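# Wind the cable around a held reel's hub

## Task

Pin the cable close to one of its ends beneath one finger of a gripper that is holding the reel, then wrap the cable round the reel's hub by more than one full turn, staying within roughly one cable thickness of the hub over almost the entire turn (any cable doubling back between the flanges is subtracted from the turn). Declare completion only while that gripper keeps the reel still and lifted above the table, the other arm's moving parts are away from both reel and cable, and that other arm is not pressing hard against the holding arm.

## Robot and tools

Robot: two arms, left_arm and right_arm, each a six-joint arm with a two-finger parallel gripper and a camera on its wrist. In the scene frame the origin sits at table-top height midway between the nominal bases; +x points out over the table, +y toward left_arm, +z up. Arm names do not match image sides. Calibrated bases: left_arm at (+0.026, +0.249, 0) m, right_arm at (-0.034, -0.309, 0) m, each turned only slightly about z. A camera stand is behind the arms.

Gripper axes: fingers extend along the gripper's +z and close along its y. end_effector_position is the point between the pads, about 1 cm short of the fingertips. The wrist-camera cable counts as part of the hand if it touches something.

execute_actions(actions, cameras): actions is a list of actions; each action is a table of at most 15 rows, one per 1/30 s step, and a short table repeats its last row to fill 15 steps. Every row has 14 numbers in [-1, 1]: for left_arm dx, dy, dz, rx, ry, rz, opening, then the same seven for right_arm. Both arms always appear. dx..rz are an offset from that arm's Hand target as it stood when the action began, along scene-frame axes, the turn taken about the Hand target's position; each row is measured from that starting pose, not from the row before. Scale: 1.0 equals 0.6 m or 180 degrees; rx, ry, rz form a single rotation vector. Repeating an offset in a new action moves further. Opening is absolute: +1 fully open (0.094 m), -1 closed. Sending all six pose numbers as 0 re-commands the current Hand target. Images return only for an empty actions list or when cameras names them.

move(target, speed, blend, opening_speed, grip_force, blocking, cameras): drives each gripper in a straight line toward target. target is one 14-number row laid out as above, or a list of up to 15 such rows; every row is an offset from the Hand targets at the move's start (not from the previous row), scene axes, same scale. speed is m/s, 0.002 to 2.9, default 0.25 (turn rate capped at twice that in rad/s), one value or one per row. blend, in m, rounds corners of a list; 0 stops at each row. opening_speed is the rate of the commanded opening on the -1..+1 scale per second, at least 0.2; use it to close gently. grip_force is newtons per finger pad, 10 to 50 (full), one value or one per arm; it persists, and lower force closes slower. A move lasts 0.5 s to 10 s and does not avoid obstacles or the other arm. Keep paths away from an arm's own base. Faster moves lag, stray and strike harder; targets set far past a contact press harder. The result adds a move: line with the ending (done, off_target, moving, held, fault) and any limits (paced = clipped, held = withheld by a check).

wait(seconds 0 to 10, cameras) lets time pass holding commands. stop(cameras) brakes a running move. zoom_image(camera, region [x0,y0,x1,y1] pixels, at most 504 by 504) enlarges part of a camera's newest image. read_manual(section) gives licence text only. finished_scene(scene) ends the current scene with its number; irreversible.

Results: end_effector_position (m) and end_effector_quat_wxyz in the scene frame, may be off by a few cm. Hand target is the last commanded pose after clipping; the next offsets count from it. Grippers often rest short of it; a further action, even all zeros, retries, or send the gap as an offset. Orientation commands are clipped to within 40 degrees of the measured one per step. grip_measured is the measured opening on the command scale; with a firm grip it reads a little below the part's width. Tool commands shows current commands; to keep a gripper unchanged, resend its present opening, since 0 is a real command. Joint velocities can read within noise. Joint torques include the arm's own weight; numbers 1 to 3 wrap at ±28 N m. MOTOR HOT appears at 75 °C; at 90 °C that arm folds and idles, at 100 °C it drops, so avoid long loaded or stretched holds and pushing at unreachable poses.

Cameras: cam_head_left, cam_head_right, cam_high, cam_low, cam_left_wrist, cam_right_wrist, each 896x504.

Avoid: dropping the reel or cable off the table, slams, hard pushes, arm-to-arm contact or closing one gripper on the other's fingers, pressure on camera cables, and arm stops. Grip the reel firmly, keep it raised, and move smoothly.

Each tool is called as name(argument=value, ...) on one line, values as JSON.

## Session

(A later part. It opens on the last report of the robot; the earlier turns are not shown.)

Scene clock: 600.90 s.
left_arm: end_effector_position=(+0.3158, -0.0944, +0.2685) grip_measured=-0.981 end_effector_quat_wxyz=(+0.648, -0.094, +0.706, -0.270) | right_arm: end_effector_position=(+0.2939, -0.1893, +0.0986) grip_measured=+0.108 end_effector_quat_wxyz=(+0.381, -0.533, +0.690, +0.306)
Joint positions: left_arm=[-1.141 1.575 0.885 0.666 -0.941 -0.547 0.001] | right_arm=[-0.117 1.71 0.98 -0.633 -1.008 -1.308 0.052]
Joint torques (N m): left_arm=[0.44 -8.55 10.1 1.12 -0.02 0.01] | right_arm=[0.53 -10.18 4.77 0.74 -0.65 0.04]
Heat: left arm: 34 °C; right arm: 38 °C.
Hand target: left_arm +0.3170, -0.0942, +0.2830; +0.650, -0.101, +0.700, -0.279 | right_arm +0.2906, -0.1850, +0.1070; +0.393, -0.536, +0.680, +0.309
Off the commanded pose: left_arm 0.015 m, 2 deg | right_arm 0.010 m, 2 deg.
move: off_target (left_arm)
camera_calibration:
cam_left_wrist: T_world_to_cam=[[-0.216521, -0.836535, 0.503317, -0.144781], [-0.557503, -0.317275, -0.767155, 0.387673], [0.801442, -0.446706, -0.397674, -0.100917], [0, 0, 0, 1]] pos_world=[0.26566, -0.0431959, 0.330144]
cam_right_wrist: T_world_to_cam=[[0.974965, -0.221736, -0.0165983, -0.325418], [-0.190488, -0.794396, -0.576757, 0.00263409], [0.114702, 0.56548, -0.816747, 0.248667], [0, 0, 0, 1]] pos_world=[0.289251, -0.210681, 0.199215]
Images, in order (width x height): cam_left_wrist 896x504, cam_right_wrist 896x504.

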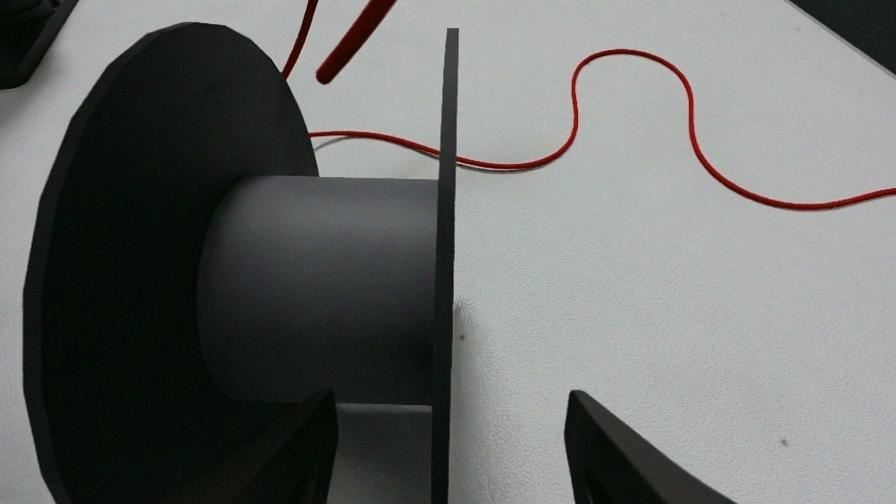

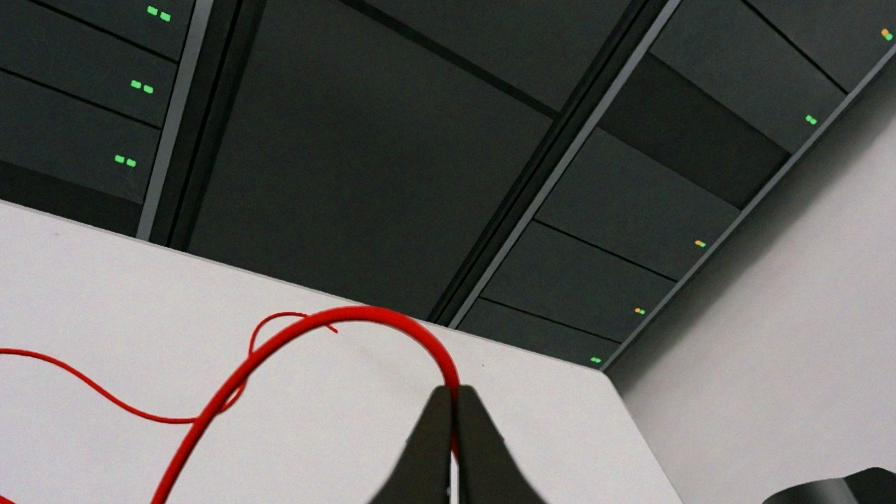

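execute_actions(actions=[], cameras=["cam_low","cam_high"])

zoom_image(camera="cam_low", region=[430, 150, 590, 330])

zoom_image(camera="cam_high", region=[340, 150, 480, 330])

Scene clock: 616.90 s.
left_arm: end_effector_position=(+0.3158, -0.0944, +0.2684) grip_measured=-0.981 end_effector_quat_wxyz=(+0.648, -0.094, +0.706, -0.270) | right_arm: end_effector_position=(+0.2939, -0.1893, +0.0986) grip_measured=+0.108 end_effector_quat_wxyz=(+0.381, -0.533, +0.690, +0.306)
Joint positions: left_arm=[-1.141 1.575 0.885 0.666 -0.941 -0.547 0.001] | right_arm=[-0.117 1.71 0.98 -0.633 -1.008 -1.308 0.052]
Joint velocities: within noise
Joint torques (N m): left_arm=[0.39 -8.55 10.44 1.14 0.02 0.06] | right_arm=[0.5 -10.18 4.77 0.74 -0.65 0.04]
Heat: left arm: 36 °C; right arm: 37 °C.
Hand target: left_arm +0.3170, -0.0942, +0.2830; +0.650, -0.101, +0.700, -0.279 | right_arm +0.2906, -0.1850, +0.1070; +0.393, -0.536, +0.680, +0.309
Tool commands: left_gripper/opening=-1.0 right_gripper/opening=+0.106
Off the commanded pose: left_arm 0.015 m, 2 deg | right_arm 0.010 m, 2 deg.
Images, in order (width x height): cam_high 896x504, cam_low 896x504.

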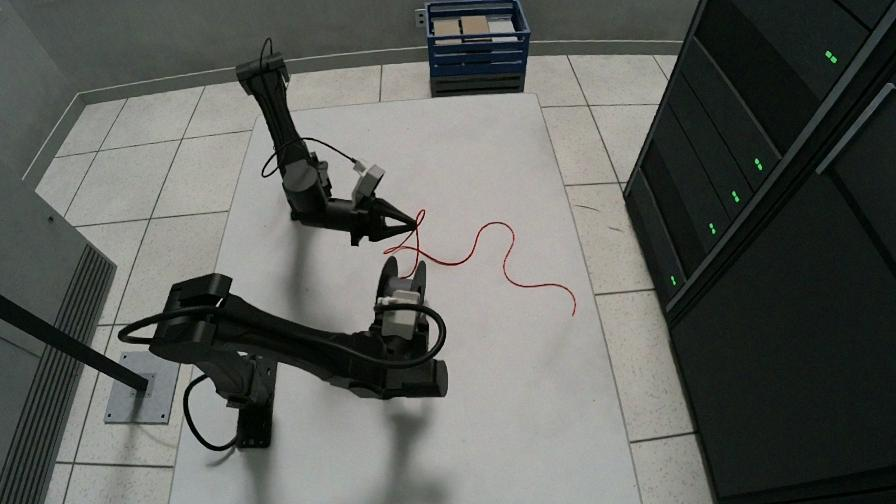

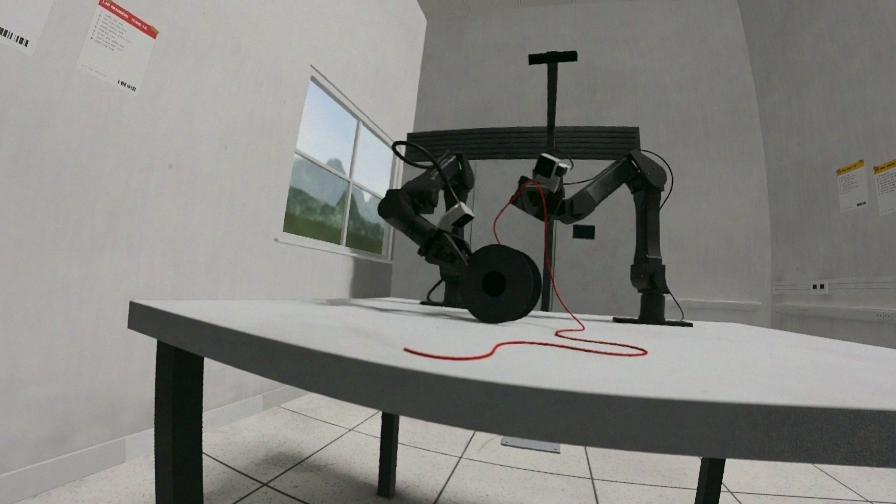

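Scaled by 2.800 from the camera's 896x504 image, which has a finer 1280x720 frame.

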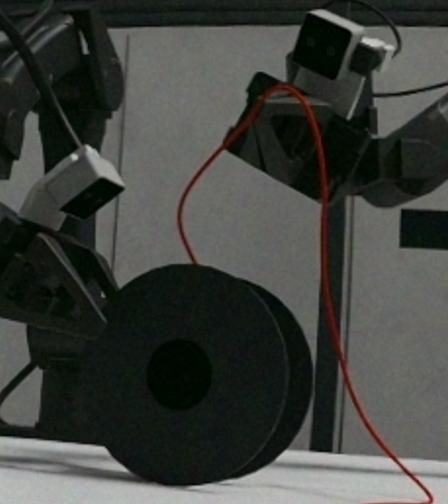

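Scaled by 2.800 from the camera's 896x504 image, which has a finer 1280x720 frame.

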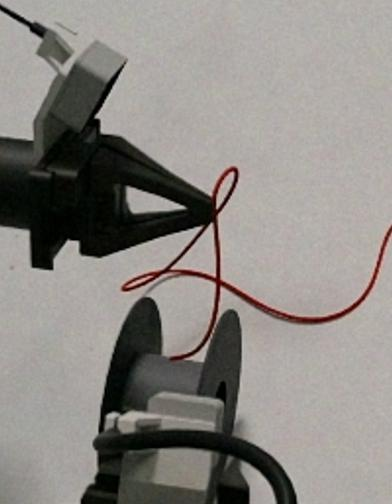

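move(target=[[0,0,0,0,0,0,-1,0.0158,0.0565,0.0962,0,0,0,0.106],[0,0,0,0,0,0,-1,-0.019,0.0505,0.1053,0,0,0,0.106]], speed=0.1, blend=[0.005,0], cameras=["cam_left_wrist"])

Scene clock: 714.27 s.
left_arm: end_effector_position=(+0.3158, -0.0944, +0.2683) grip_measured=-0.981 end_effector_quat_wxyz=(+0.648, -0.094, +0.706, -0.270) | right_arm: end_effector_position=(+0.2847, -0.1552, +0.1666) grip_measured=+0.108 end_effector_quat_wxyz=(+0.390, -0.539, +0.683, +0.301)
Joint positions: left_arm=[-1.141 1.575 0.885 0.665 -0.941 -0.547 0.001] | right_arm=[-0.002 1.528 1.056 -0.702 -0.979 -1.114 0.052]
Joint torques (N m): left_arm=[0.29 -8.5 10.29 1.2 0.02 0.02] | right_arm=[-0.32 -8.18 5.5 0.86 -0.59 0.02]
Heat: left arm: 38 °C; right arm: 36 °C.
Hand target: left_arm +0.3170, -0.0942, +0.2830; +0.650, -0.101, +0.700, -0.279 | right_arm +0.2792, -0.1547, +0.1703; +0.393, -0.536, +0.680, +0.309
Off the commanded pose: left_arm 0.015 m, 2 deg | right_arm 0.007 m, 1 deg.
move: off_target (left_arm)
camera_calibration:
cam_left_wrist: T_world_to_cam=[[-0.216346, -0.836918, 0.502756, -0.144692], [-0.557744, -0.316705, -0.767215, 0.387673], [0.801322, -0.446393, -0.398268, -0.10076], [0, 0, 0, 1]] pos_world=[0.26566, -0.0432956, 0.330043]
Images, in order (width x height): cam_left_wrist 896x504.

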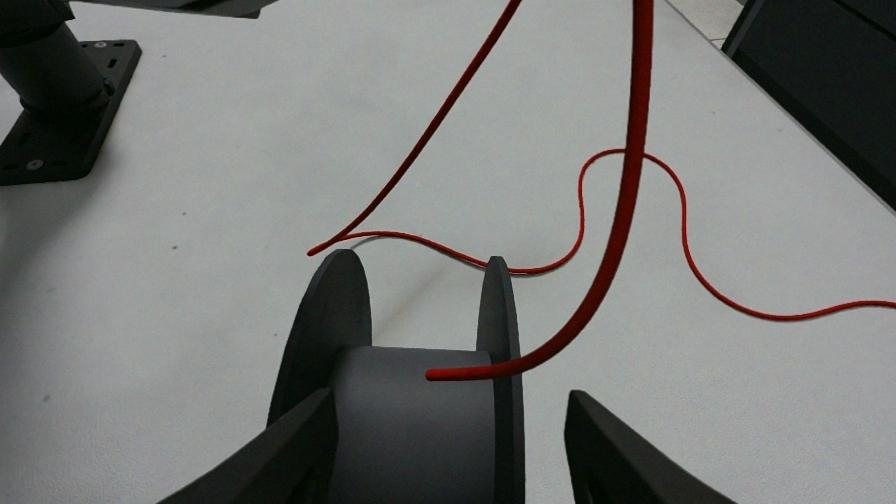

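move(target=[[-0.1617,0.207,-0.05,-0.0747,0.2209,0.0947,-1,0,0,0,0,0,0,0.106],[-0.1777,0.3197,-0.3813,-0.1493,0.4417,0.1893,-1,0,0,0,0,0,0,0.106],[-0.1777,0.3197,-0.445,-0.1493,0.4417,0.1893,-1,0,0,0,0,0,0,0.106],[-0.1777,0.3197,-0.445,-0.1493,0.4417,0.1893,-0.3,0,0,0,0,0,0,0.106],[-0.1777,0.3197,-0.25,-0.1493,0.4417,0.1893,-0.3,0,0,0,0,0,0,0.106]], speed=0.25, blend=[0.05,0.01,0,0,0], cameras=["cam_right_wrist","cam_high"])

Scene clock: 755.20 s.
left_arm: end_effector_position=(+0.2089, +0.0959, +0.1271) grip_measured=-0.303 end_effector_quat_wxyz=(+0.070, -0.570, +0.812, -0.106) | right_arm: end_effector_position=(+0.2846, -0.1552, +0.1666) grip_measured=+0.108 end_effector_quat_wxyz=(+0.390, -0.539, +0.683, +0.301)
Joint positions: left_arm=[-0.715 1.213 0.988 -1.11 -0.099 -1.989 0.033] | right_arm=[-0.002 1.528 1.056 -0.703 -0.979 -1.114 0.052]
Joint torques (N m): left_arm=[0.46 -3.38 9.5 0.3 -0.11 0.1] | right_arm=[-0.32 -8.14 5.52 0.84 -0.59 0.02]
Heat: left arm: 37 °C; right arm: 35 °C.
Hand target: left_arm +0.2104, +0.0975, +0.1330; +0.074, -0.569, +0.812, -0.107 | right_arm +0.2792, -0.1547, +0.1702; +0.393, -0.536, +0.680, +0.309
Off the commanded pose: left_arm 0.006 m, 0 deg | right_arm 0.007 m, 1 deg.
move: done
camera_calibration:
cam_right_wrist: T_world_to_cam=[[0.97636, -0.216009, 0.0078246, -0.311271], [-0.17104, -0.794221, -0.58306, 0.0627046], [0.132161, 0.567938, -0.812391, 0.280605], [0, 0, 0, 1]] pos_world=[0.277552, -0.176802, 0.266957]
Images, in order (width x height): cam_high 896x504, cam_right_wrist 896x504.

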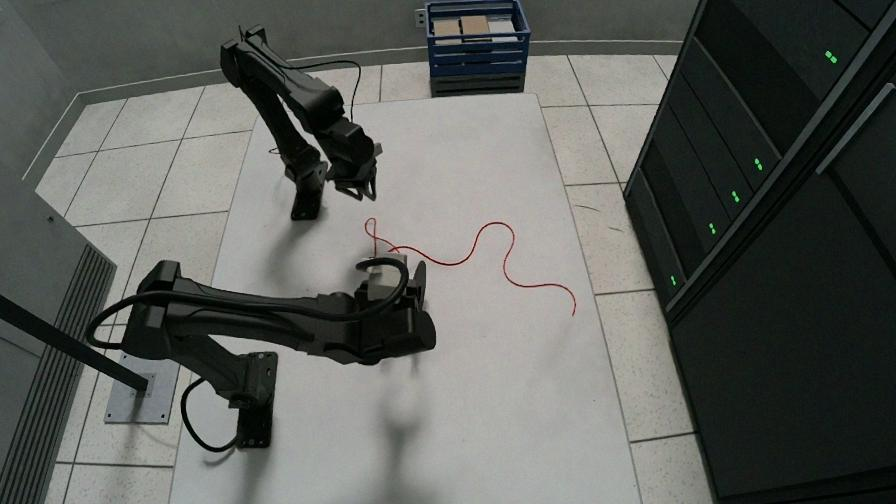

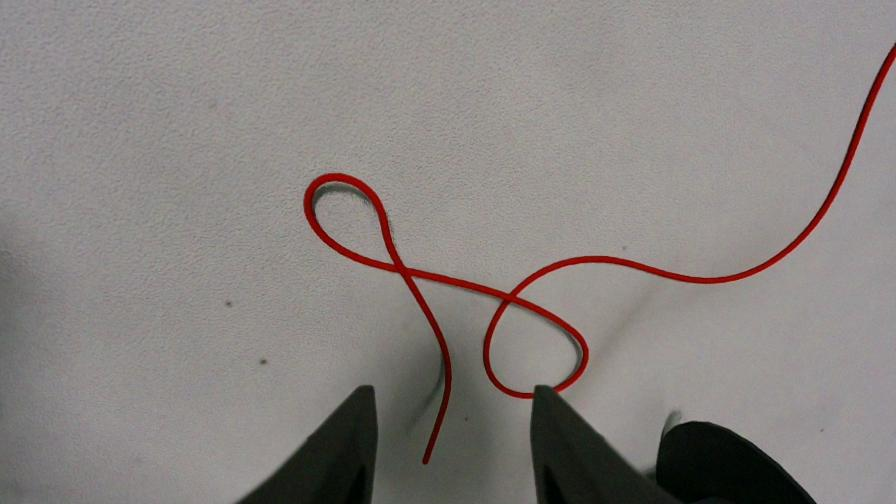

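move(target=[-0.0035,-0.0462,-0.175,0,0,0,-0.5,0,0,0,0,0,0,0.106], speed=0.15, cameras=["cam_right_wrist"])

Scene clock: 795.97 s.
left_arm: end_effector_position=(+0.2106, +0.0643, +0.0338) grip_measured=-0.497 end_effector_quat_wxyz=(+0.068, -0.566, +0.813, -0.118) | right_arm: end_effector_position=(+0.2846, -0.1552, +0.1666) grip_measured=+0.108 end_effector_quat_wxyz=(+0.390, -0.539, +0.683, +0.301)
Joint positions: left_arm=[-0.806 1.373 0.717 -0.665 -0.112 -2.07 0.024] | right_arm=[-0.002 1.528 1.056 -0.703 -0.979 -1.114 0.052]
Joint torques (N m): left_arm=[-0.16 -3.71 5.56 0.51 -0.25 -0.09] | right_arm=[-0.34 -8.14 5.49 0.85 -0.59 0.02]
Heat: left arm: 35 °C; right arm: 35 °C.
Hand target: left_arm +0.2083, +0.0697, +0.0281; +0.074, -0.569, +0.812, -0.107 | right_arm +0.2792, -0.1547, +0.1702; +0.393, -0.536, +0.680, +0.309
Off the commanded pose: left_arm 0.008 m, 1 deg | right_arm 0.007 m, 1 deg.
move: done
camera_calibration:
cam_right_wrist: T_world_to_cam=[[0.97636, -0.216009, 0.0078246, -0.311271], [-0.17104, -0.794221, -0.58306, 0.0627046], [0.132161, 0.567938, -0.812391, 0.280605], [0, 0, 0, 1]] pos_world=[0.277552, -0.176802, 0.266957]
Images, in order (width x height): cam_right_wrist 896x504.

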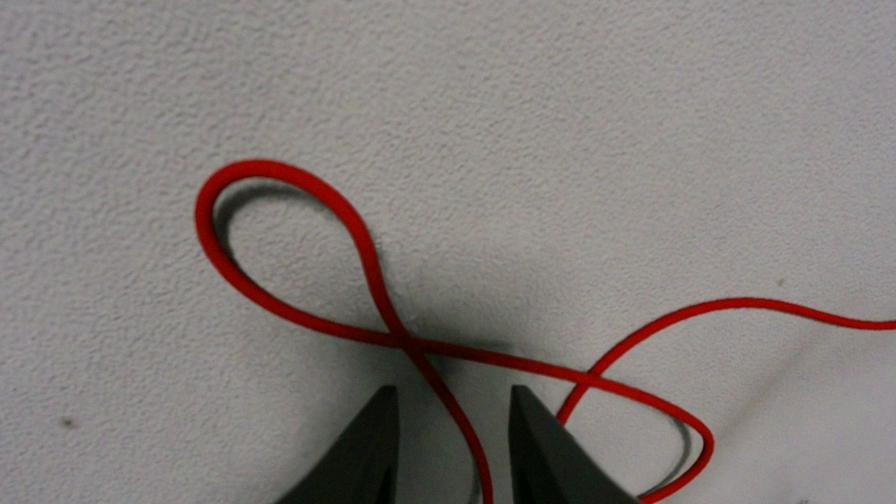

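execute_actions(actions=[], cameras=["cam_right_wrist","cam_left_wrist"])

Scene clock: 866.97 s.
left_arm: end_effector_position=(+0.2106, +0.0642, +0.0338) grip_measured=-0.497 end_effector_quat_wxyz=(+0.068, -0.566, +0.813, -0.118) | right_arm: end_effector_position=(+0.2846, -0.1552, +0.1666) grip_measured=+0.108 end_effector_quat_wxyz=(+0.390, -0.539, +0.683, +0.301)
Joint positions: left_arm=[-0.806 1.373 0.717 -0.665 -0.112 -2.07 0.024] | right_arm=[-0.002 1.528 1.056 -0.703 -0.979 -1.114 0.052]
Joint velocities: within noise
Joint torques (N m): left_arm=[-0.28 -3.64 5.5 0.5 -0.25 -0.1] | right_arm=[-0.31 -8.17 5.52 0.85 -0.59 0.03]
Heat: left arm: 34 °C; right arm: 34 °C.
Hand target: left_arm +0.2083, +0.0697, +0.0281; +0.074, -0.569, +0.812, -0.107 | right_arm +0.2792, -0.1547, +0.1702; +0.393, -0.536, +0.680, +0.309
Tool commands: left_gripper/opening=-0.5 right_gripper/opening=+0.106
Off the commanded pose: left_arm 0.008 m, 2 deg | right_arm 0.007 m, 1 deg.
camera_calibration:
cam_left_wrist: T_world_to_cam=[[0.904629, -0.330649, 0.268919, -0.177607], [-0.421532, -0.787256, 0.450043, 0.159628], [0.0629017, -0.52048, -0.851554, 0.136546], [0, 0, 0, 1]] pos_world=[0.219368, 0.138012, 0.0921983]
cam_right_wrist: T_world_to_cam=[[0.97636, -0.216009, 0.0078246, -0.311271], [-0.17104, -0.794221, -0.58306, 0.0627046], [0.132161, 0.567938, -0.812391, 0.280605], [0, 0, 0, 1]] pos_world=[0.277552, -0.176802, 0.266957]
Images, in order (width x height): cam_left_wrist 896x504, cam_right_wrist 896x504.

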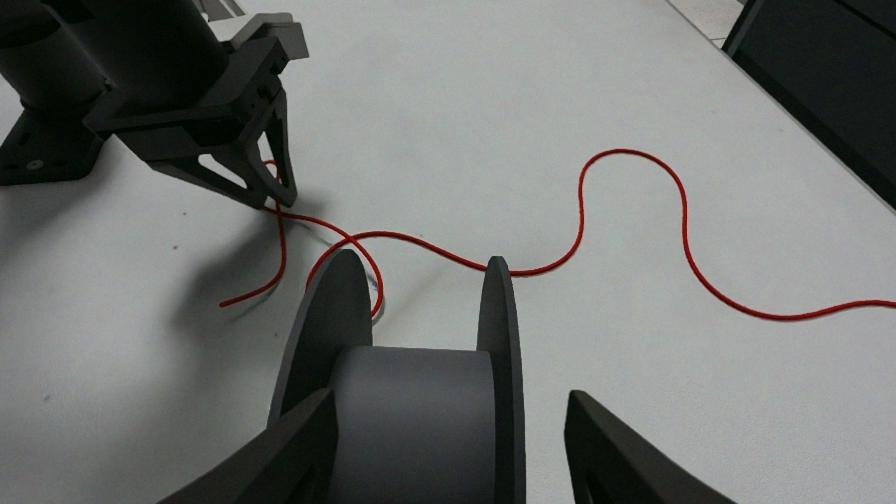

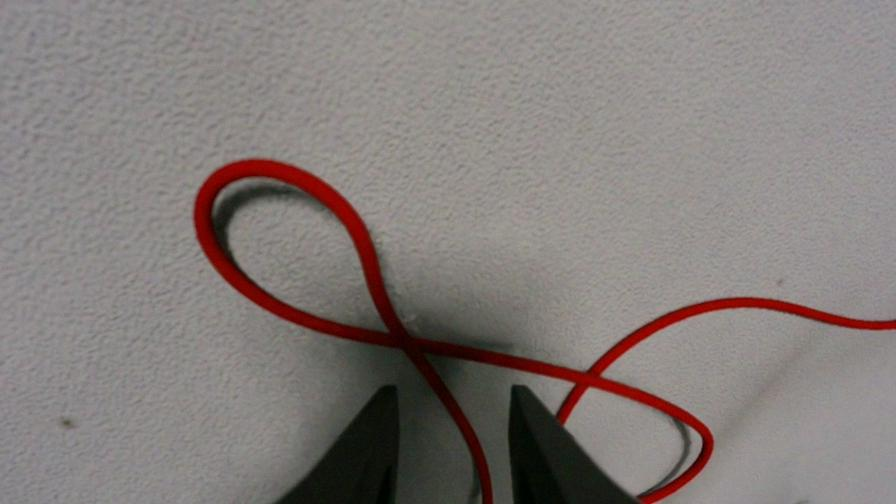

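move(target=[-0.0042,-0.025,-0.025,0,0,0,-0.55,0,0,0,0,0,0,0.106], speed=0.1, cameras=["cam_right_wrist"])

Scene clock: 936.57 s.
left_arm: end_effector_position=(+0.2113, +0.0484, +0.0213) grip_measured=-0.547 end_effector_quat_wxyz=(+0.066, -0.559, +0.818, -0.123) | right_arm: end_effector_position=(+0.2846, -0.1552, +0.1666) grip_measured=+0.108 end_effector_quat_wxyz=(+0.390, -0.539, +0.683, +0.301)
Joint positions: left_arm=[-0.843 1.444 0.717 -0.589 -0.115 -2.089 0.021] | right_arm=[-0.002 1.528 1.056 -0.703 -0.979 -1.114 0.052]
Joint torques (N m): left_arm=[-0.35 -4 4.89 0.53 -0.18 -0.07] | right_arm=[-0.36 -8.17 5.49 0.85 -0.58 0.02]
Heat: left arm: 34 °C; right arm: 34 °C.
Hand target: left_arm +0.2059, +0.0548, +0.0130; +0.074, -0.569, +0.812, -0.107 | right_arm +0.2792, -0.1547, +0.1702; +0.393, -0.536, +0.680, +0.309
Off the commanded pose: left_arm 0.012 m, 2 deg | right_arm 0.007 m, 1 deg.
joint sent to its limit (left arm) — joint 6 (wrist roll), lower limit. The joint targets still meet the commanded pose.
move: off_target (left_arm)
camera_calibration:
cam_right_wrist: T_world_to_cam=[[0.97636, -0.216009, 0.0078246, -0.311271], [-0.17104, -0.794221, -0.58306, 0.0627046], [0.132161, 0.567938, -0.812391, 0.280605], [0, 0, 0, 1]] pos_world=[0.277552, -0.176802, 0.266957]
Images, in order (width x height): cam_right_wrist 896x504.

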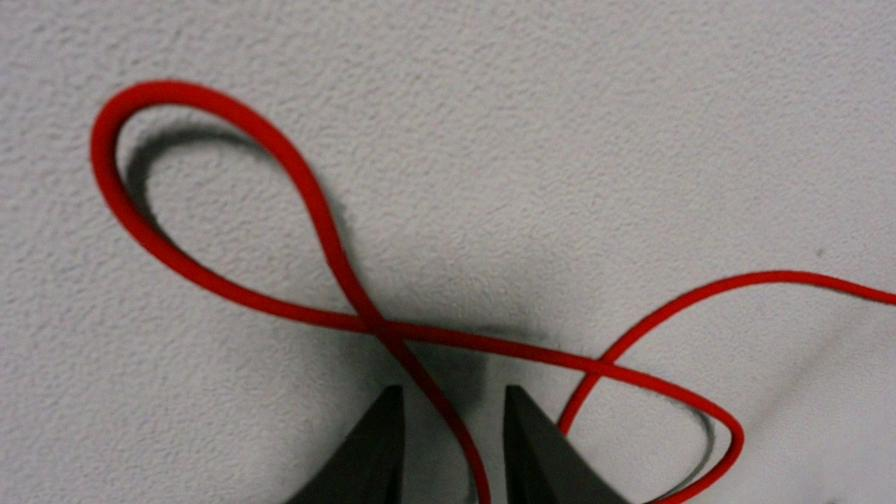

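move(target=[[-0.003,-0.0078,-0.015,0,0,0,-0.55,0,0,0,0,0,0,0.106],[-0.003,-0.0078,-0.015,0,0,0,-1,0,0,0,0,0,0,0.106]], speed=0.06, cameras=["cam_right_wrist"])

Scene clock: 951.47 s.
left_arm: end_effector_position=(+0.2110, +0.0438, +0.0141) grip_measured=-0.981 end_effector_quat_wxyz=(+0.065, -0.554, +0.820, -0.125) | right_arm: end_effector_position=(+0.2846, -0.1552, +0.1666) grip_measured=+0.108 end_effector_quat_wxyz=(+0.390, -0.539, +0.683, +0.301)
Joint positions: left_arm=[-0.854 1.469 0.705 -0.547 -0.114 -2.089 0.001] | right_arm=[-0.002 1.528 1.056 -0.703 -0.979 -1.114 0.052]
Joint torques (N m): left_arm=[-0.55 -3.9 4.42 0.59 -0.09 -0.11] | right_arm=[-0.31 -8.16 5.52 0.85 -0.58 0.02]
Heat: left arm: 33 °C; right arm: 34 °C.
Hand target: left_arm +0.2040, +0.0501, +0.0040; +0.074, -0.569, +0.812, -0.107 | right_arm +0.2792, -0.1547, +0.1702; +0.393, -0.536, +0.680, +0.309
Off the commanded pose: left_arm 0.014 m, 3 deg | right_arm 0.007 m, 1 deg.
joint sent to its limit (left arm) — joint 6 (wrist roll), lower limit. The joint targets still meet the commanded pose.
move: off_target (left_arm); target 2's new opening was sent with left_arm's hand 0.014 m and 3 deg from that target
camera_calibration:
cam_right_wrist: T_world_to_cam=[[0.97636, -0.216009, 0.0078246, -0.311271], [-0.17104, -0.794221, -0.58306, 0.0627046], [0.132161, 0.567938, -0.812391, 0.280605], [0, 0, 0, 1]] pos_world=[0.277552, -0.176802, 0.266957]
Images, in order (width x height): cam_right_wrist 896x504.

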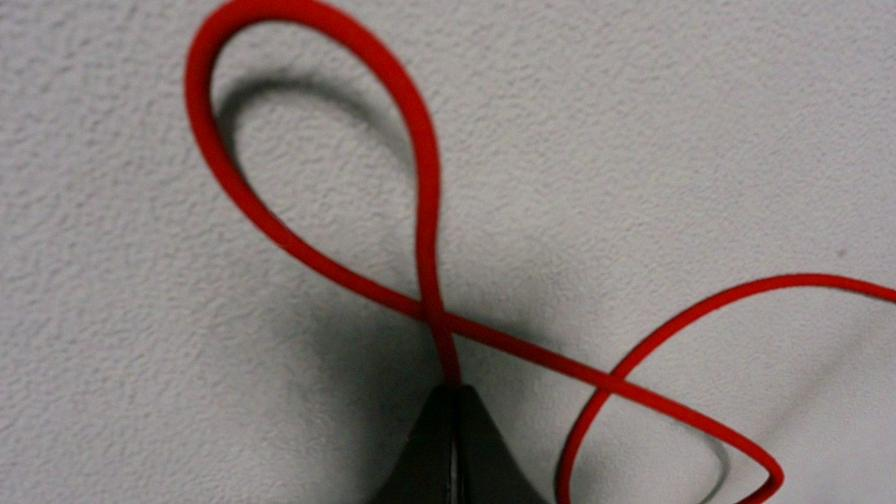

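move(target=[0,0,0.22,0,0,0,-1,0,0,0,0,0,0,0.106], speed=0.15, cameras=["cam_left_wrist","cam_right_wrist"])

Scene clock: 963.00 s.
left_arm: end_effector_position=(+0.2043, +0.0517, +0.1271) grip_measured=-0.982 end_effector_quat_wxyz=(+0.062, -0.555, +0.823, -0.102) | right_arm: end_effector_position=(+0.2846, -0.1552, +0.1666) grip_measured=+0.108 end_effector_quat_wxyz=(+0.390, -0.539, +0.683, +0.301)
Joint positions: left_arm=[-0.854 1.343 1.084 -1.098 -0.111 -2.089 0.001] | right_arm=[-0.002 1.528 1.056 -0.703 -0.979 -1.114 0.052]
Joint torques (N m): left_arm=[-0.44 -5.16 9.89 0.26 -0.11 -0.08] | right_arm=[-0.34 -8.13 5.53 0.85 -0.58 0.02]
Heat: left arm: 34 °C; right arm: 34 °C.
Hand target: left_arm +0.2040, +0.0502, +0.1360; +0.074, -0.569, +0.812, -0.107 | right_arm +0.2792, -0.1547, +0.1702; +0.393, -0.536, +0.680, +0.309
Off the commanded pose: left_arm 0.009 m, 3 deg | right_arm 0.007 m, 1 deg.
joint sent to its limit (left arm) — joint 6 (wrist roll), lower limit. The joint targets still meet the commanded pose.
move: off_target (left_arm)
camera_calibration:
cam_left_wrist: T_world_to_cam=[[0.900638, -0.363972, 0.237438, -0.194455], [-0.433817, -0.785185, 0.441914, 0.108501], [0.0255884, -0.501008, -0.865064, 0.218204], [0, 0, 0, 1]] pos_world=[0.21662, 0.123739, 0.186983]
cam_right_wrist: T_world_to_cam=[[0.97636, -0.216009, 0.0078246, -0.311271], [-0.17104, -0.794221, -0.58306, 0.0627046], [0.132161, 0.567938, -0.812391, 0.280605], [0, 0, 0, 1]] pos_world=[0.277552, -0.176802, 0.266957]
Images, in order (width x height): cam_left_wrist 896x504, cam_right_wrist 896x504.

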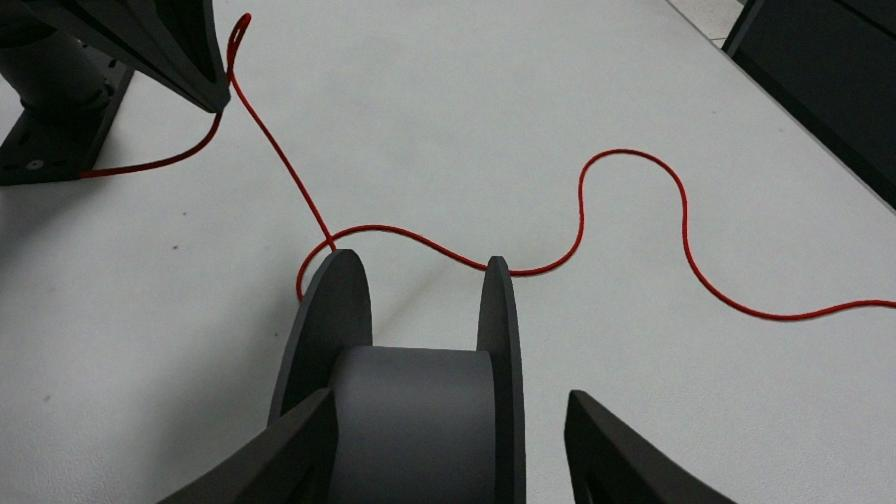

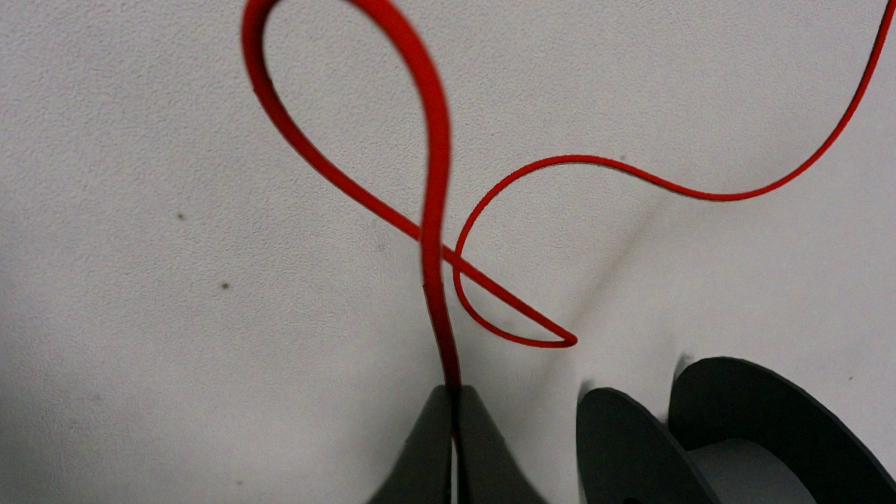

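move(target=[[0.0267,-0.0337,0.19,-0.0634,-0.1988,0.0128,-1,0,0,0,0,0,0,0.106],[0.1842,-0.2068,0.2377,-0.1267,-0.3975,0.0255,-1,0,0,0,0,0,0,0.106]], speed=0.15, blend=[0.03,0], cameras=["cam_left_wrist","cam_head_left"])

Scene clock: 1065.70 s.
left_arm: end_effector_position=(+0.3129, -0.0763, +0.2917) grip_measured=-0.982 end_effector_quat_wxyz=(+0.418, -0.438, +0.546, -0.579) | right_arm: end_effector_position=(+0.2846, -0.1552, +0.1666) grip_measured=+0.108 end_effector_quat_wxyz=(+0.390, -0.539, +0.683, +0.301)
Joint positions: left_arm=[-1.125 1.479 0.85 0.66 -0.917 -1.597 0.001] | right_arm=[-0.002 1.528 1.056 -0.703 -0.979 -1.114 0.052]
Joint torques (N m): left_arm=[0.65 -5.29 5.87 1.29 -0.06 0.19] | right_arm=[-0.32 -8.17 5.5 0.85 -0.59 0.02]
Heat: left arm: 35 °C; right arm: 33 °C.
Hand target: left_arm +0.3146, -0.0739, +0.2786; +0.429, -0.433, +0.559, -0.563 | right_arm +0.2792, -0.1547, +0.1702; +0.393, -0.536, +0.680, +0.309
Off the commanded pose: left_arm 0.013 m, 3 deg | right_arm 0.007 m, 1 deg.
move: off_target (left_arm)
camera_calibration:
cam_left_wrist: T_world_to_cam=[[-0.00484402, 0.0541834, 0.998519, -0.284729], [-0.668477, -0.742809, 0.0370647, 0.177195], [0.743717, -0.667307, 0.0398186, -0.207649], [0, 0, 0, 1]] pos_world=[0.271503, 0.00848406, 0.286008]
Images, in order (width x height): cam_head_left 896x504, cam_left_wrist 896x504.

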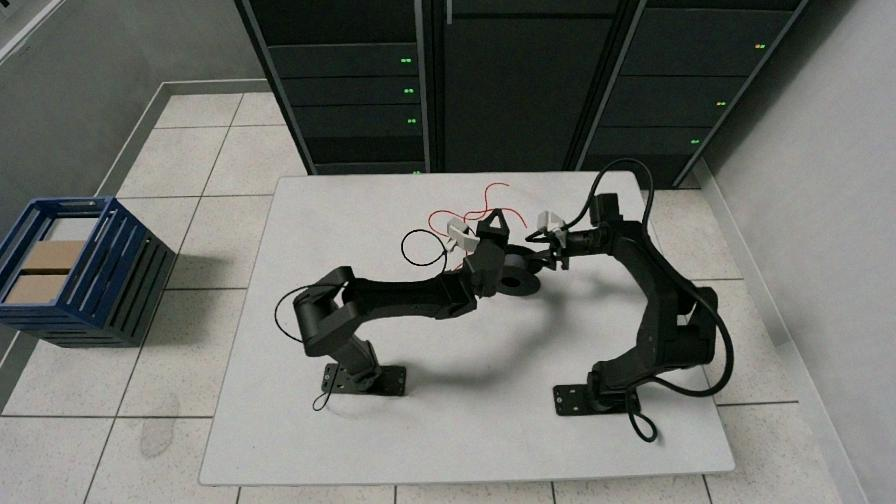

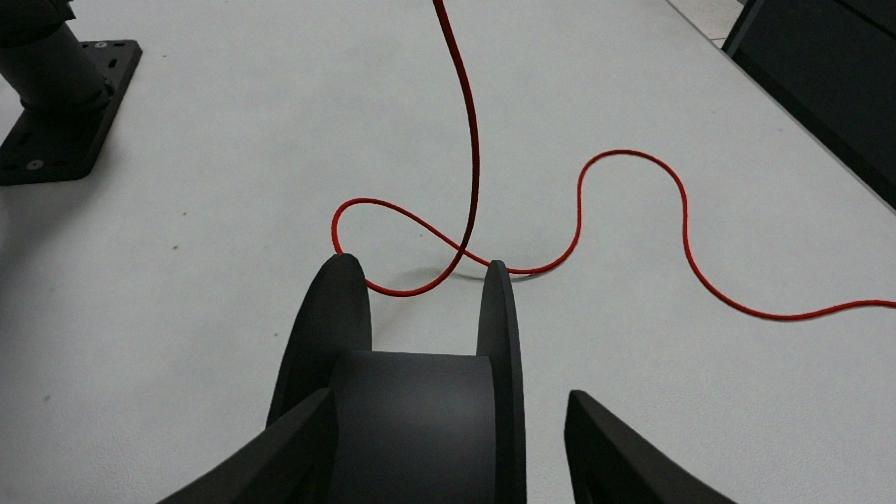

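execute_actions(actions=[], cameras=["cam_right_wrist","cam_low"])

Scene clock: 1072.30 s.
left_arm: end_effector_position=(+0.3129, -0.0763, +0.2918) grip_measured=-0.982 end_effector_quat_wxyz=(+0.418, -0.438, +0.546, -0.579) | right_arm: end_effector_position=(+0.2846, -0.1552, +0.1666) grip_measured=+0.108 end_effector_quat_wxyz=(+0.390, -0.539, +0.683, +0.301)
Joint positions: left_arm=[-1.125 1.479 0.85 0.661 -0.917 -1.596 0.001] | right_arm=[-0.002 1.528 1.056 -0.703 -0.979 -1.114 0.052]
Joint velocities: within noise
Joint torques (N m): left_arm=[0.54 -5.22 5.72 1.31 -0.01 0.27] | right_arm=[-0.34 -8.16 5.53 0.85 -0.58 0.02]
Heat: left arm: 35 °C; right arm: 33 °C.
Hand target: left_arm +0.3146, -0.0739, +0.2787; +0.429, -0.433, +0.559, -0.563 | right_arm +0.2792, -0.1547, +0.1702; +0.393, -0.536, +0.680, +0.309
Tool commands: left_gripper/opening=-1.0 right_gripper/opening=+0.106
Off the commanded pose: left_arm 0.013 m, 3 deg | right_arm 0.007 m, 1 deg.
camera_calibration:
cam_right_wrist: T_world_to_cam=[[0.97636, -0.216009, 0.0078246, -0.311271], [-0.17104, -0.794221, -0.58306, 0.0627046], [0.132161, 0.567938, -0.812391, 0.280605], [0, 0, 0, 1]] pos_world=[0.277552, -0.176802, 0.266957]
Images, in order (width x height): cam_low 896x504, cam_right_wrist 896x504.

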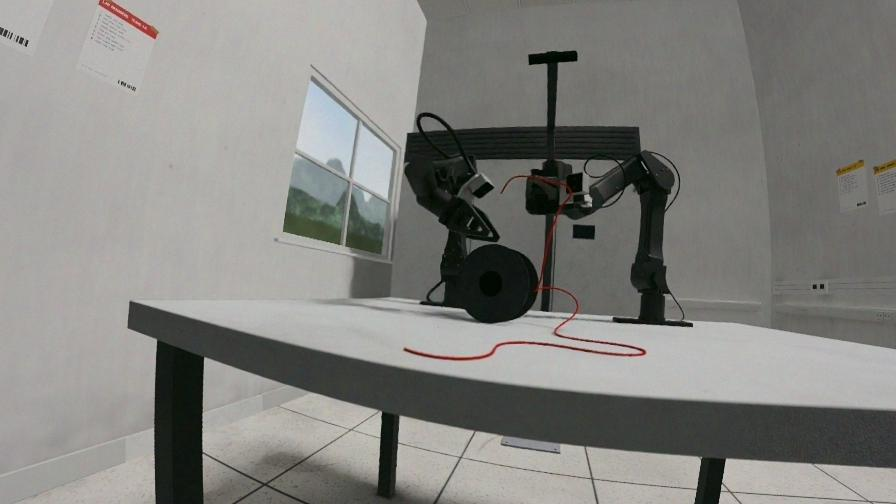

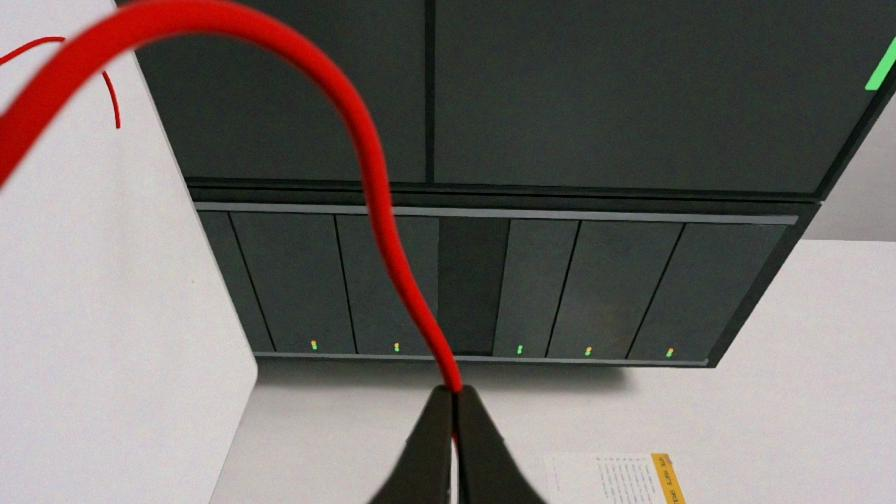

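zoom_image(camera="cam_low", region=[460, 140, 660, 300])

Scaled by 2.520 from the camera's 896x504 image, which has a finer 1280x720 frame.

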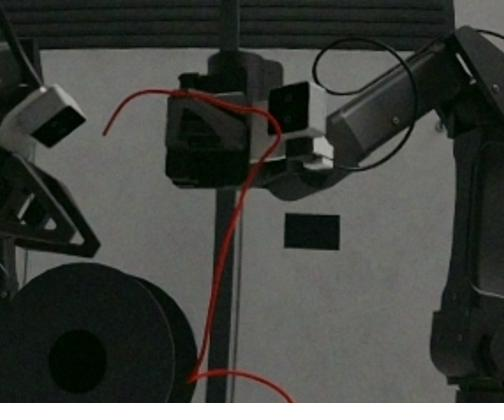

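move(target=[0.01,0.0315,-0.152,0,0,0,-1,0,0,0,0,0,0,0.106], speed=0.12, cameras=["cam_left_wrist"])

Scene clock: 1111.83 s.
left_arm: end_effector_position=(+0.3201, -0.0577, +0.1968) grip_measured=-0.982 end_effector_quat_wxyz=(+0.421, -0.439, +0.547, -0.575) | right_arm: end_effector_position=(+0.2846, -0.1552, +0.1666) grip_measured=+0.108 end_effector_quat_wxyz=(+0.390, -0.539, +0.683, +0.301)
Joint positions: left_arm=[-1.08 1.681 0.594 1.112 -0.879 -1.596 0.001] | right_arm=[-0.002 1.528 1.056 -0.703 -0.979 -1.114 0.052]
Joint velocities: left_arm=[within noise] | right_arm=[0.046 -0.012 -0.012 0.066 -0.007 -0.051 0]
Joint torques (N m): left_arm=[0.65 -5.93 4.85 1.31 0.01 0.23] | right_arm=[-0.29 -8.14 5.49 0.84 -0.58 0.01]
Heat: left arm: 35 °C; right arm: 33 °C.
Hand target: left_arm +0.3205, -0.0550, +0.1874; +0.429, -0.433, +0.559, -0.563 | right_arm +0.2792, -0.1547, +0.1702; +0.393, -0.536, +0.680, +0.309
Off the commanded pose: left_arm 0.010 m, 2 deg | right_arm 0.007 m, 1 deg.
move: done
camera_calibration:
cam_left_wrist: T_world_to_cam=[[-0.0038827, 0.047793, 0.99885, -0.191686], [-0.662953, -0.747924, 0.0332097, 0.19812], [0.748651, -0.662061, 0.0345885, -0.197032], [0, 0, 0, 1]] pos_world=[0.278109, 0.0268929, 0.191701]
Images, in order (width x height): cam_left_wrist 896x504.

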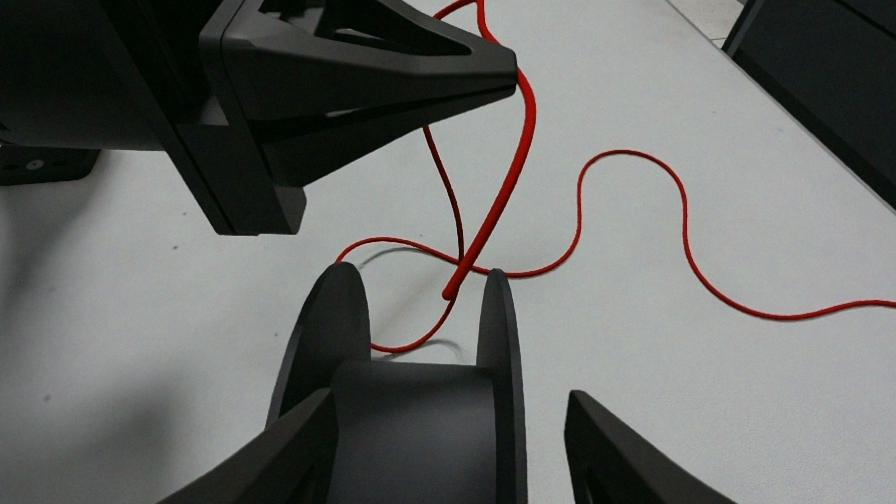

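move(target=[[-0.0194,-0.0724,0,0,0,0,-1,0,0,0,0,0,0,0.106],[-0.0194,-0.0724,0,0,0,0,-1,0,0,0,0,0,0,-1]], speed=0.1, cameras=["cam_left_wrist"])

Scene clock: 1125.97 s.
left_arm: end_effector_position=(+0.3070, -0.0946, +0.1891) grip_measured=-0.982 end_effector_quat_wxyz=(+0.420, -0.437, +0.552, -0.573) | right_arm: end_effector_position=(+0.2846, -0.1552, +0.1666) grip_measured=-0.986 end_effector_quat_wxyz=(+0.390, -0.539, +0.683, +0.301)
Joint positions: left_arm=[-1.165 1.792 0.701 1.105 -0.956 -1.596 0.001] | right_arm=[-0.002 1.528 1.056 -0.703 -0.979 -1.114 0.001]
Joint torques (N m): left_arm=[-0.23 -6.42 8.65 1.09 -0.12 0.27] | right_arm=[-0.32 -8.13 5.53 0.85 -0.58 0.02]
Heat: left arm: 34 °C; right arm: 33 °C.
Hand target: left_arm +0.3089, -0.0984, +0.1874; +0.429, -0.433, +0.559, -0.563 | right_arm +0.2792, -0.1547, +0.1702; +0.393, -0.536, +0.680, +0.309
Off the commanded pose: left_arm 0.005 m, 2 deg | right_arm 0.007 m, 1 deg.
move: done
camera_calibration:
cam_left_wrist: T_world_to_cam=[[0.00176375, 0.0373785, 0.9993, -0.185163], [-0.667955, -0.743636, 0.0289944, 0.164817], [0.744199, -0.667539, 0.0236556, -0.208528], [0, 0, 0, 1]] pos_world=[0.265604, -0.00971541, 0.185188]
Images, in order (width x height): cam_left_wrist 896x504.

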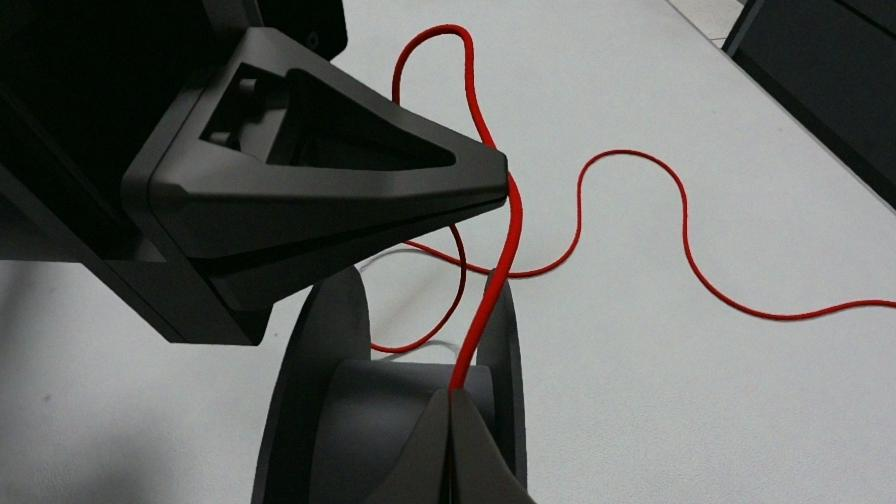

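move(target=[0.0129,0.0483,-0.0133,0,0,0,-1,0,0,0,0,0,0,-1], speed=0.08, cameras=["cam_left_wrist"])

Scene clock: 1133.70 s.
left_arm: end_effector_position=(+0.3181, -0.0735, +0.1767) grip_measured=-0.982 end_effector_quat_wxyz=(+0.424, -0.438, +0.556, -0.565) | right_arm: end_effector_position=(+0.2846, -0.1552, +0.1666) grip_measured=-0.988 end_effector_quat_wxyz=(+0.389, -0.539, +0.683, +0.301)
Joint positions: left_arm=[-1.11 1.783 0.631 1.148 -0.912 -1.596 0.001] | right_arm=[-0.002 1.528 1.056 -0.703 -0.979 -1.114 0.001]
Joint torques (N m): left_arm=[0.31 -9.16 4.59 1.33 -0.05 0.24] | right_arm=[-0.32 -8.16 5.52 0.86 -0.58 0.02]
Heat: left arm: 34 °C; right arm: 33 °C.
Hand target: left_arm +0.3167, -0.0695, +0.1795; +0.429, -0.433, +0.559, -0.563 | right_arm +0.2792, -0.1547, +0.1703; +0.393, -0.536, +0.680, +0.309
Off the commanded pose: left_arm 0.005 m, 1 deg | right_arm 0.007 m, 1 deg.
move: done
camera_calibration:
cam_left_wrist: T_world_to_cam=[[0.00776084, 0.0206315, 0.999757, -0.176791], [-0.660105, -0.75089, 0.02062, 0.186649], [0.751133, -0.660105, 0.00779145, -0.201337], [0, 0, 0, 1]] pos_world=[0.275811, 0.0108974, 0.174468]
Images, in order (width x height): cam_left_wrist 896x504.

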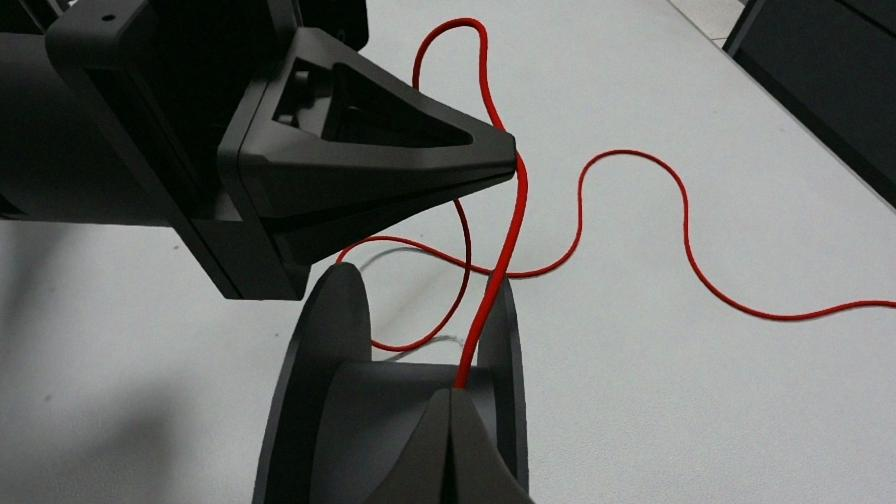

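move(target=[-0.0023,0.03,0,0,0,0,-1,0,0,0,0,0,0,-1], speed=0.06, cameras=["cam_left_wrist"])

Scene clock: 1140.00 s.
left_arm: end_effector_position=(+0.3161, -0.0564, +0.1777) grip_measured=-0.982 end_effector_quat_wxyz=(+0.424, -0.437, +0.556, -0.566) | right_arm: end_effector_position=(+0.2846, -0.1552, +0.1666) grip_measured=-0.988 end_effector_quat_wxyz=(+0.389, -0.539, +0.683, +0.301)
Joint positions: left_arm=[-1.092 1.728 0.564 1.163 -0.891 -1.596 0.001] | right_arm=[-0.002 1.528 1.056 -0.703 -0.979 -1.114 0.001]
Joint torques (N m): left_arm=[0.42 -8.49 4.44 1.31 -0.07 0.22] | right_arm=[-0.34 -8.16 5.5 0.85 -0.59 0.02]
Heat: left arm: 34 °C; right arm: 33 °C.
Hand target: left_arm +0.3153, -0.0515, +0.1794; +0.429, -0.433, +0.559, -0.563 | right_arm +0.2792, -0.1547, +0.1703; +0.393, -0.536, +0.680, +0.309
Off the commanded pose: left_arm 0.005 m, 1 deg | right_arm 0.007 m, 1 deg.
move: done
camera_calibration:
cam_left_wrist: T_world_to_cam=[[0.00711433, 0.0224072, 0.999724, -0.177703], [-0.661823, -0.749351, 0.0215052, 0.198706], [0.749626, -0.661793, 0.00949849, -0.188409], [0, 0, 0, 1]] pos_world=[0.274009, 0.0281946, 0.17517]
Images, in order (width x height): cam_left_wrist 896x504.

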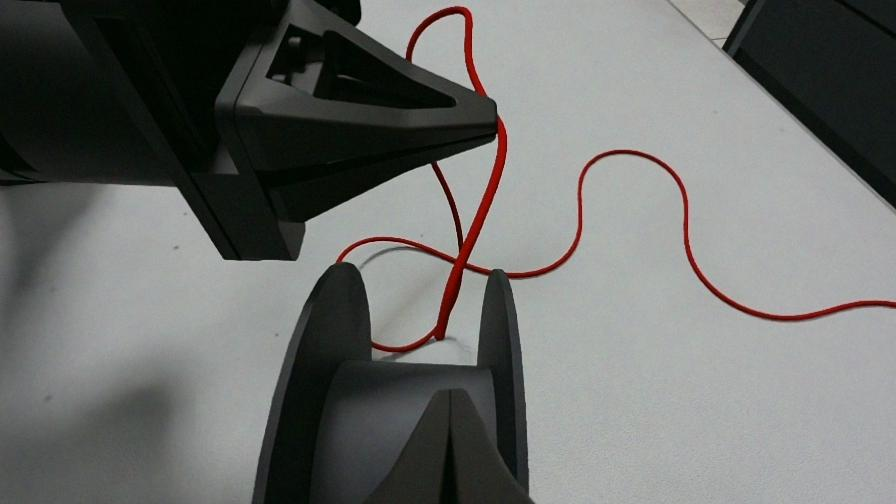

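move(target=[[0,0,0.0133,0,0,0,-1,0,0,0,0,0,0,0.106],[-0.0177,-0.066,0.0133,0,0,0,-1,0,0,0,0,0,0,0.106]], speed=0.1, cameras=["cam_left_wrist"])

Scene clock: 1163.67 s.
left_arm: end_effector_position=(+0.3028, -0.0872, +0.1882) grip_measured=-0.982 end_effector_quat_wxyz=(+0.420, -0.436, +0.553, -0.572) | right_arm: end_effector_position=(+0.2845, -0.1552, +0.1665) grip_measured=+0.104 end_effector_quat_wxyz=(+0.389, -0.539, +0.684, +0.302)
Joint positions: left_arm=[-1.169 1.767 0.665 1.115 -0.96 -1.595 0.001] | right_arm=[-0.002 1.528 1.056 -0.704 -0.979 -1.114 0.052]
Joint torques (N m): left_arm=[-0.17 -6.2 8.65 1.14 -0.1 0.25] | right_arm=[-0.31 -8.18 5.52 0.87 -0.6 0.02]
Heat: left arm: 34 °C; right arm: 33 °C.
Hand target: left_arm +0.3046, -0.0911, +0.1873; +0.429, -0.433, +0.559, -0.563 | right_arm +0.2792, -0.1547, +0.1703; +0.393, -0.536, +0.680, +0.309
Off the commanded pose: left_arm 0.004 m, 2 deg | right_arm 0.006 m, 1 deg.
move: done
camera_calibration:
cam_left_wrist: T_world_to_cam=[[0.00216691, 0.0344988, 0.999402, -0.184861], [-0.668233, -0.743458, 0.0271126, 0.167955], [0.743949, -0.667893, 0.0214423, -0.199973], [0, 0, 0, 1]] pos_world=[0.261403, -0.00231583, 0.184485]
Images, in order (width x height): cam_left_wrist 896x504.

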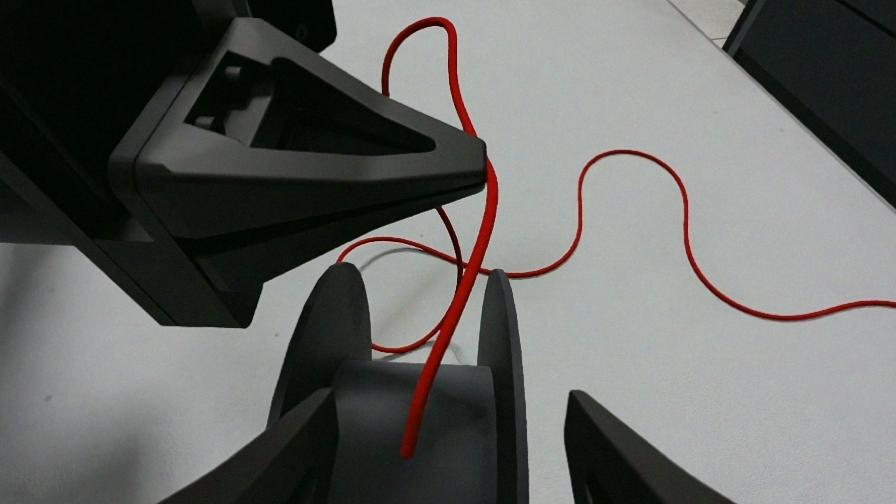

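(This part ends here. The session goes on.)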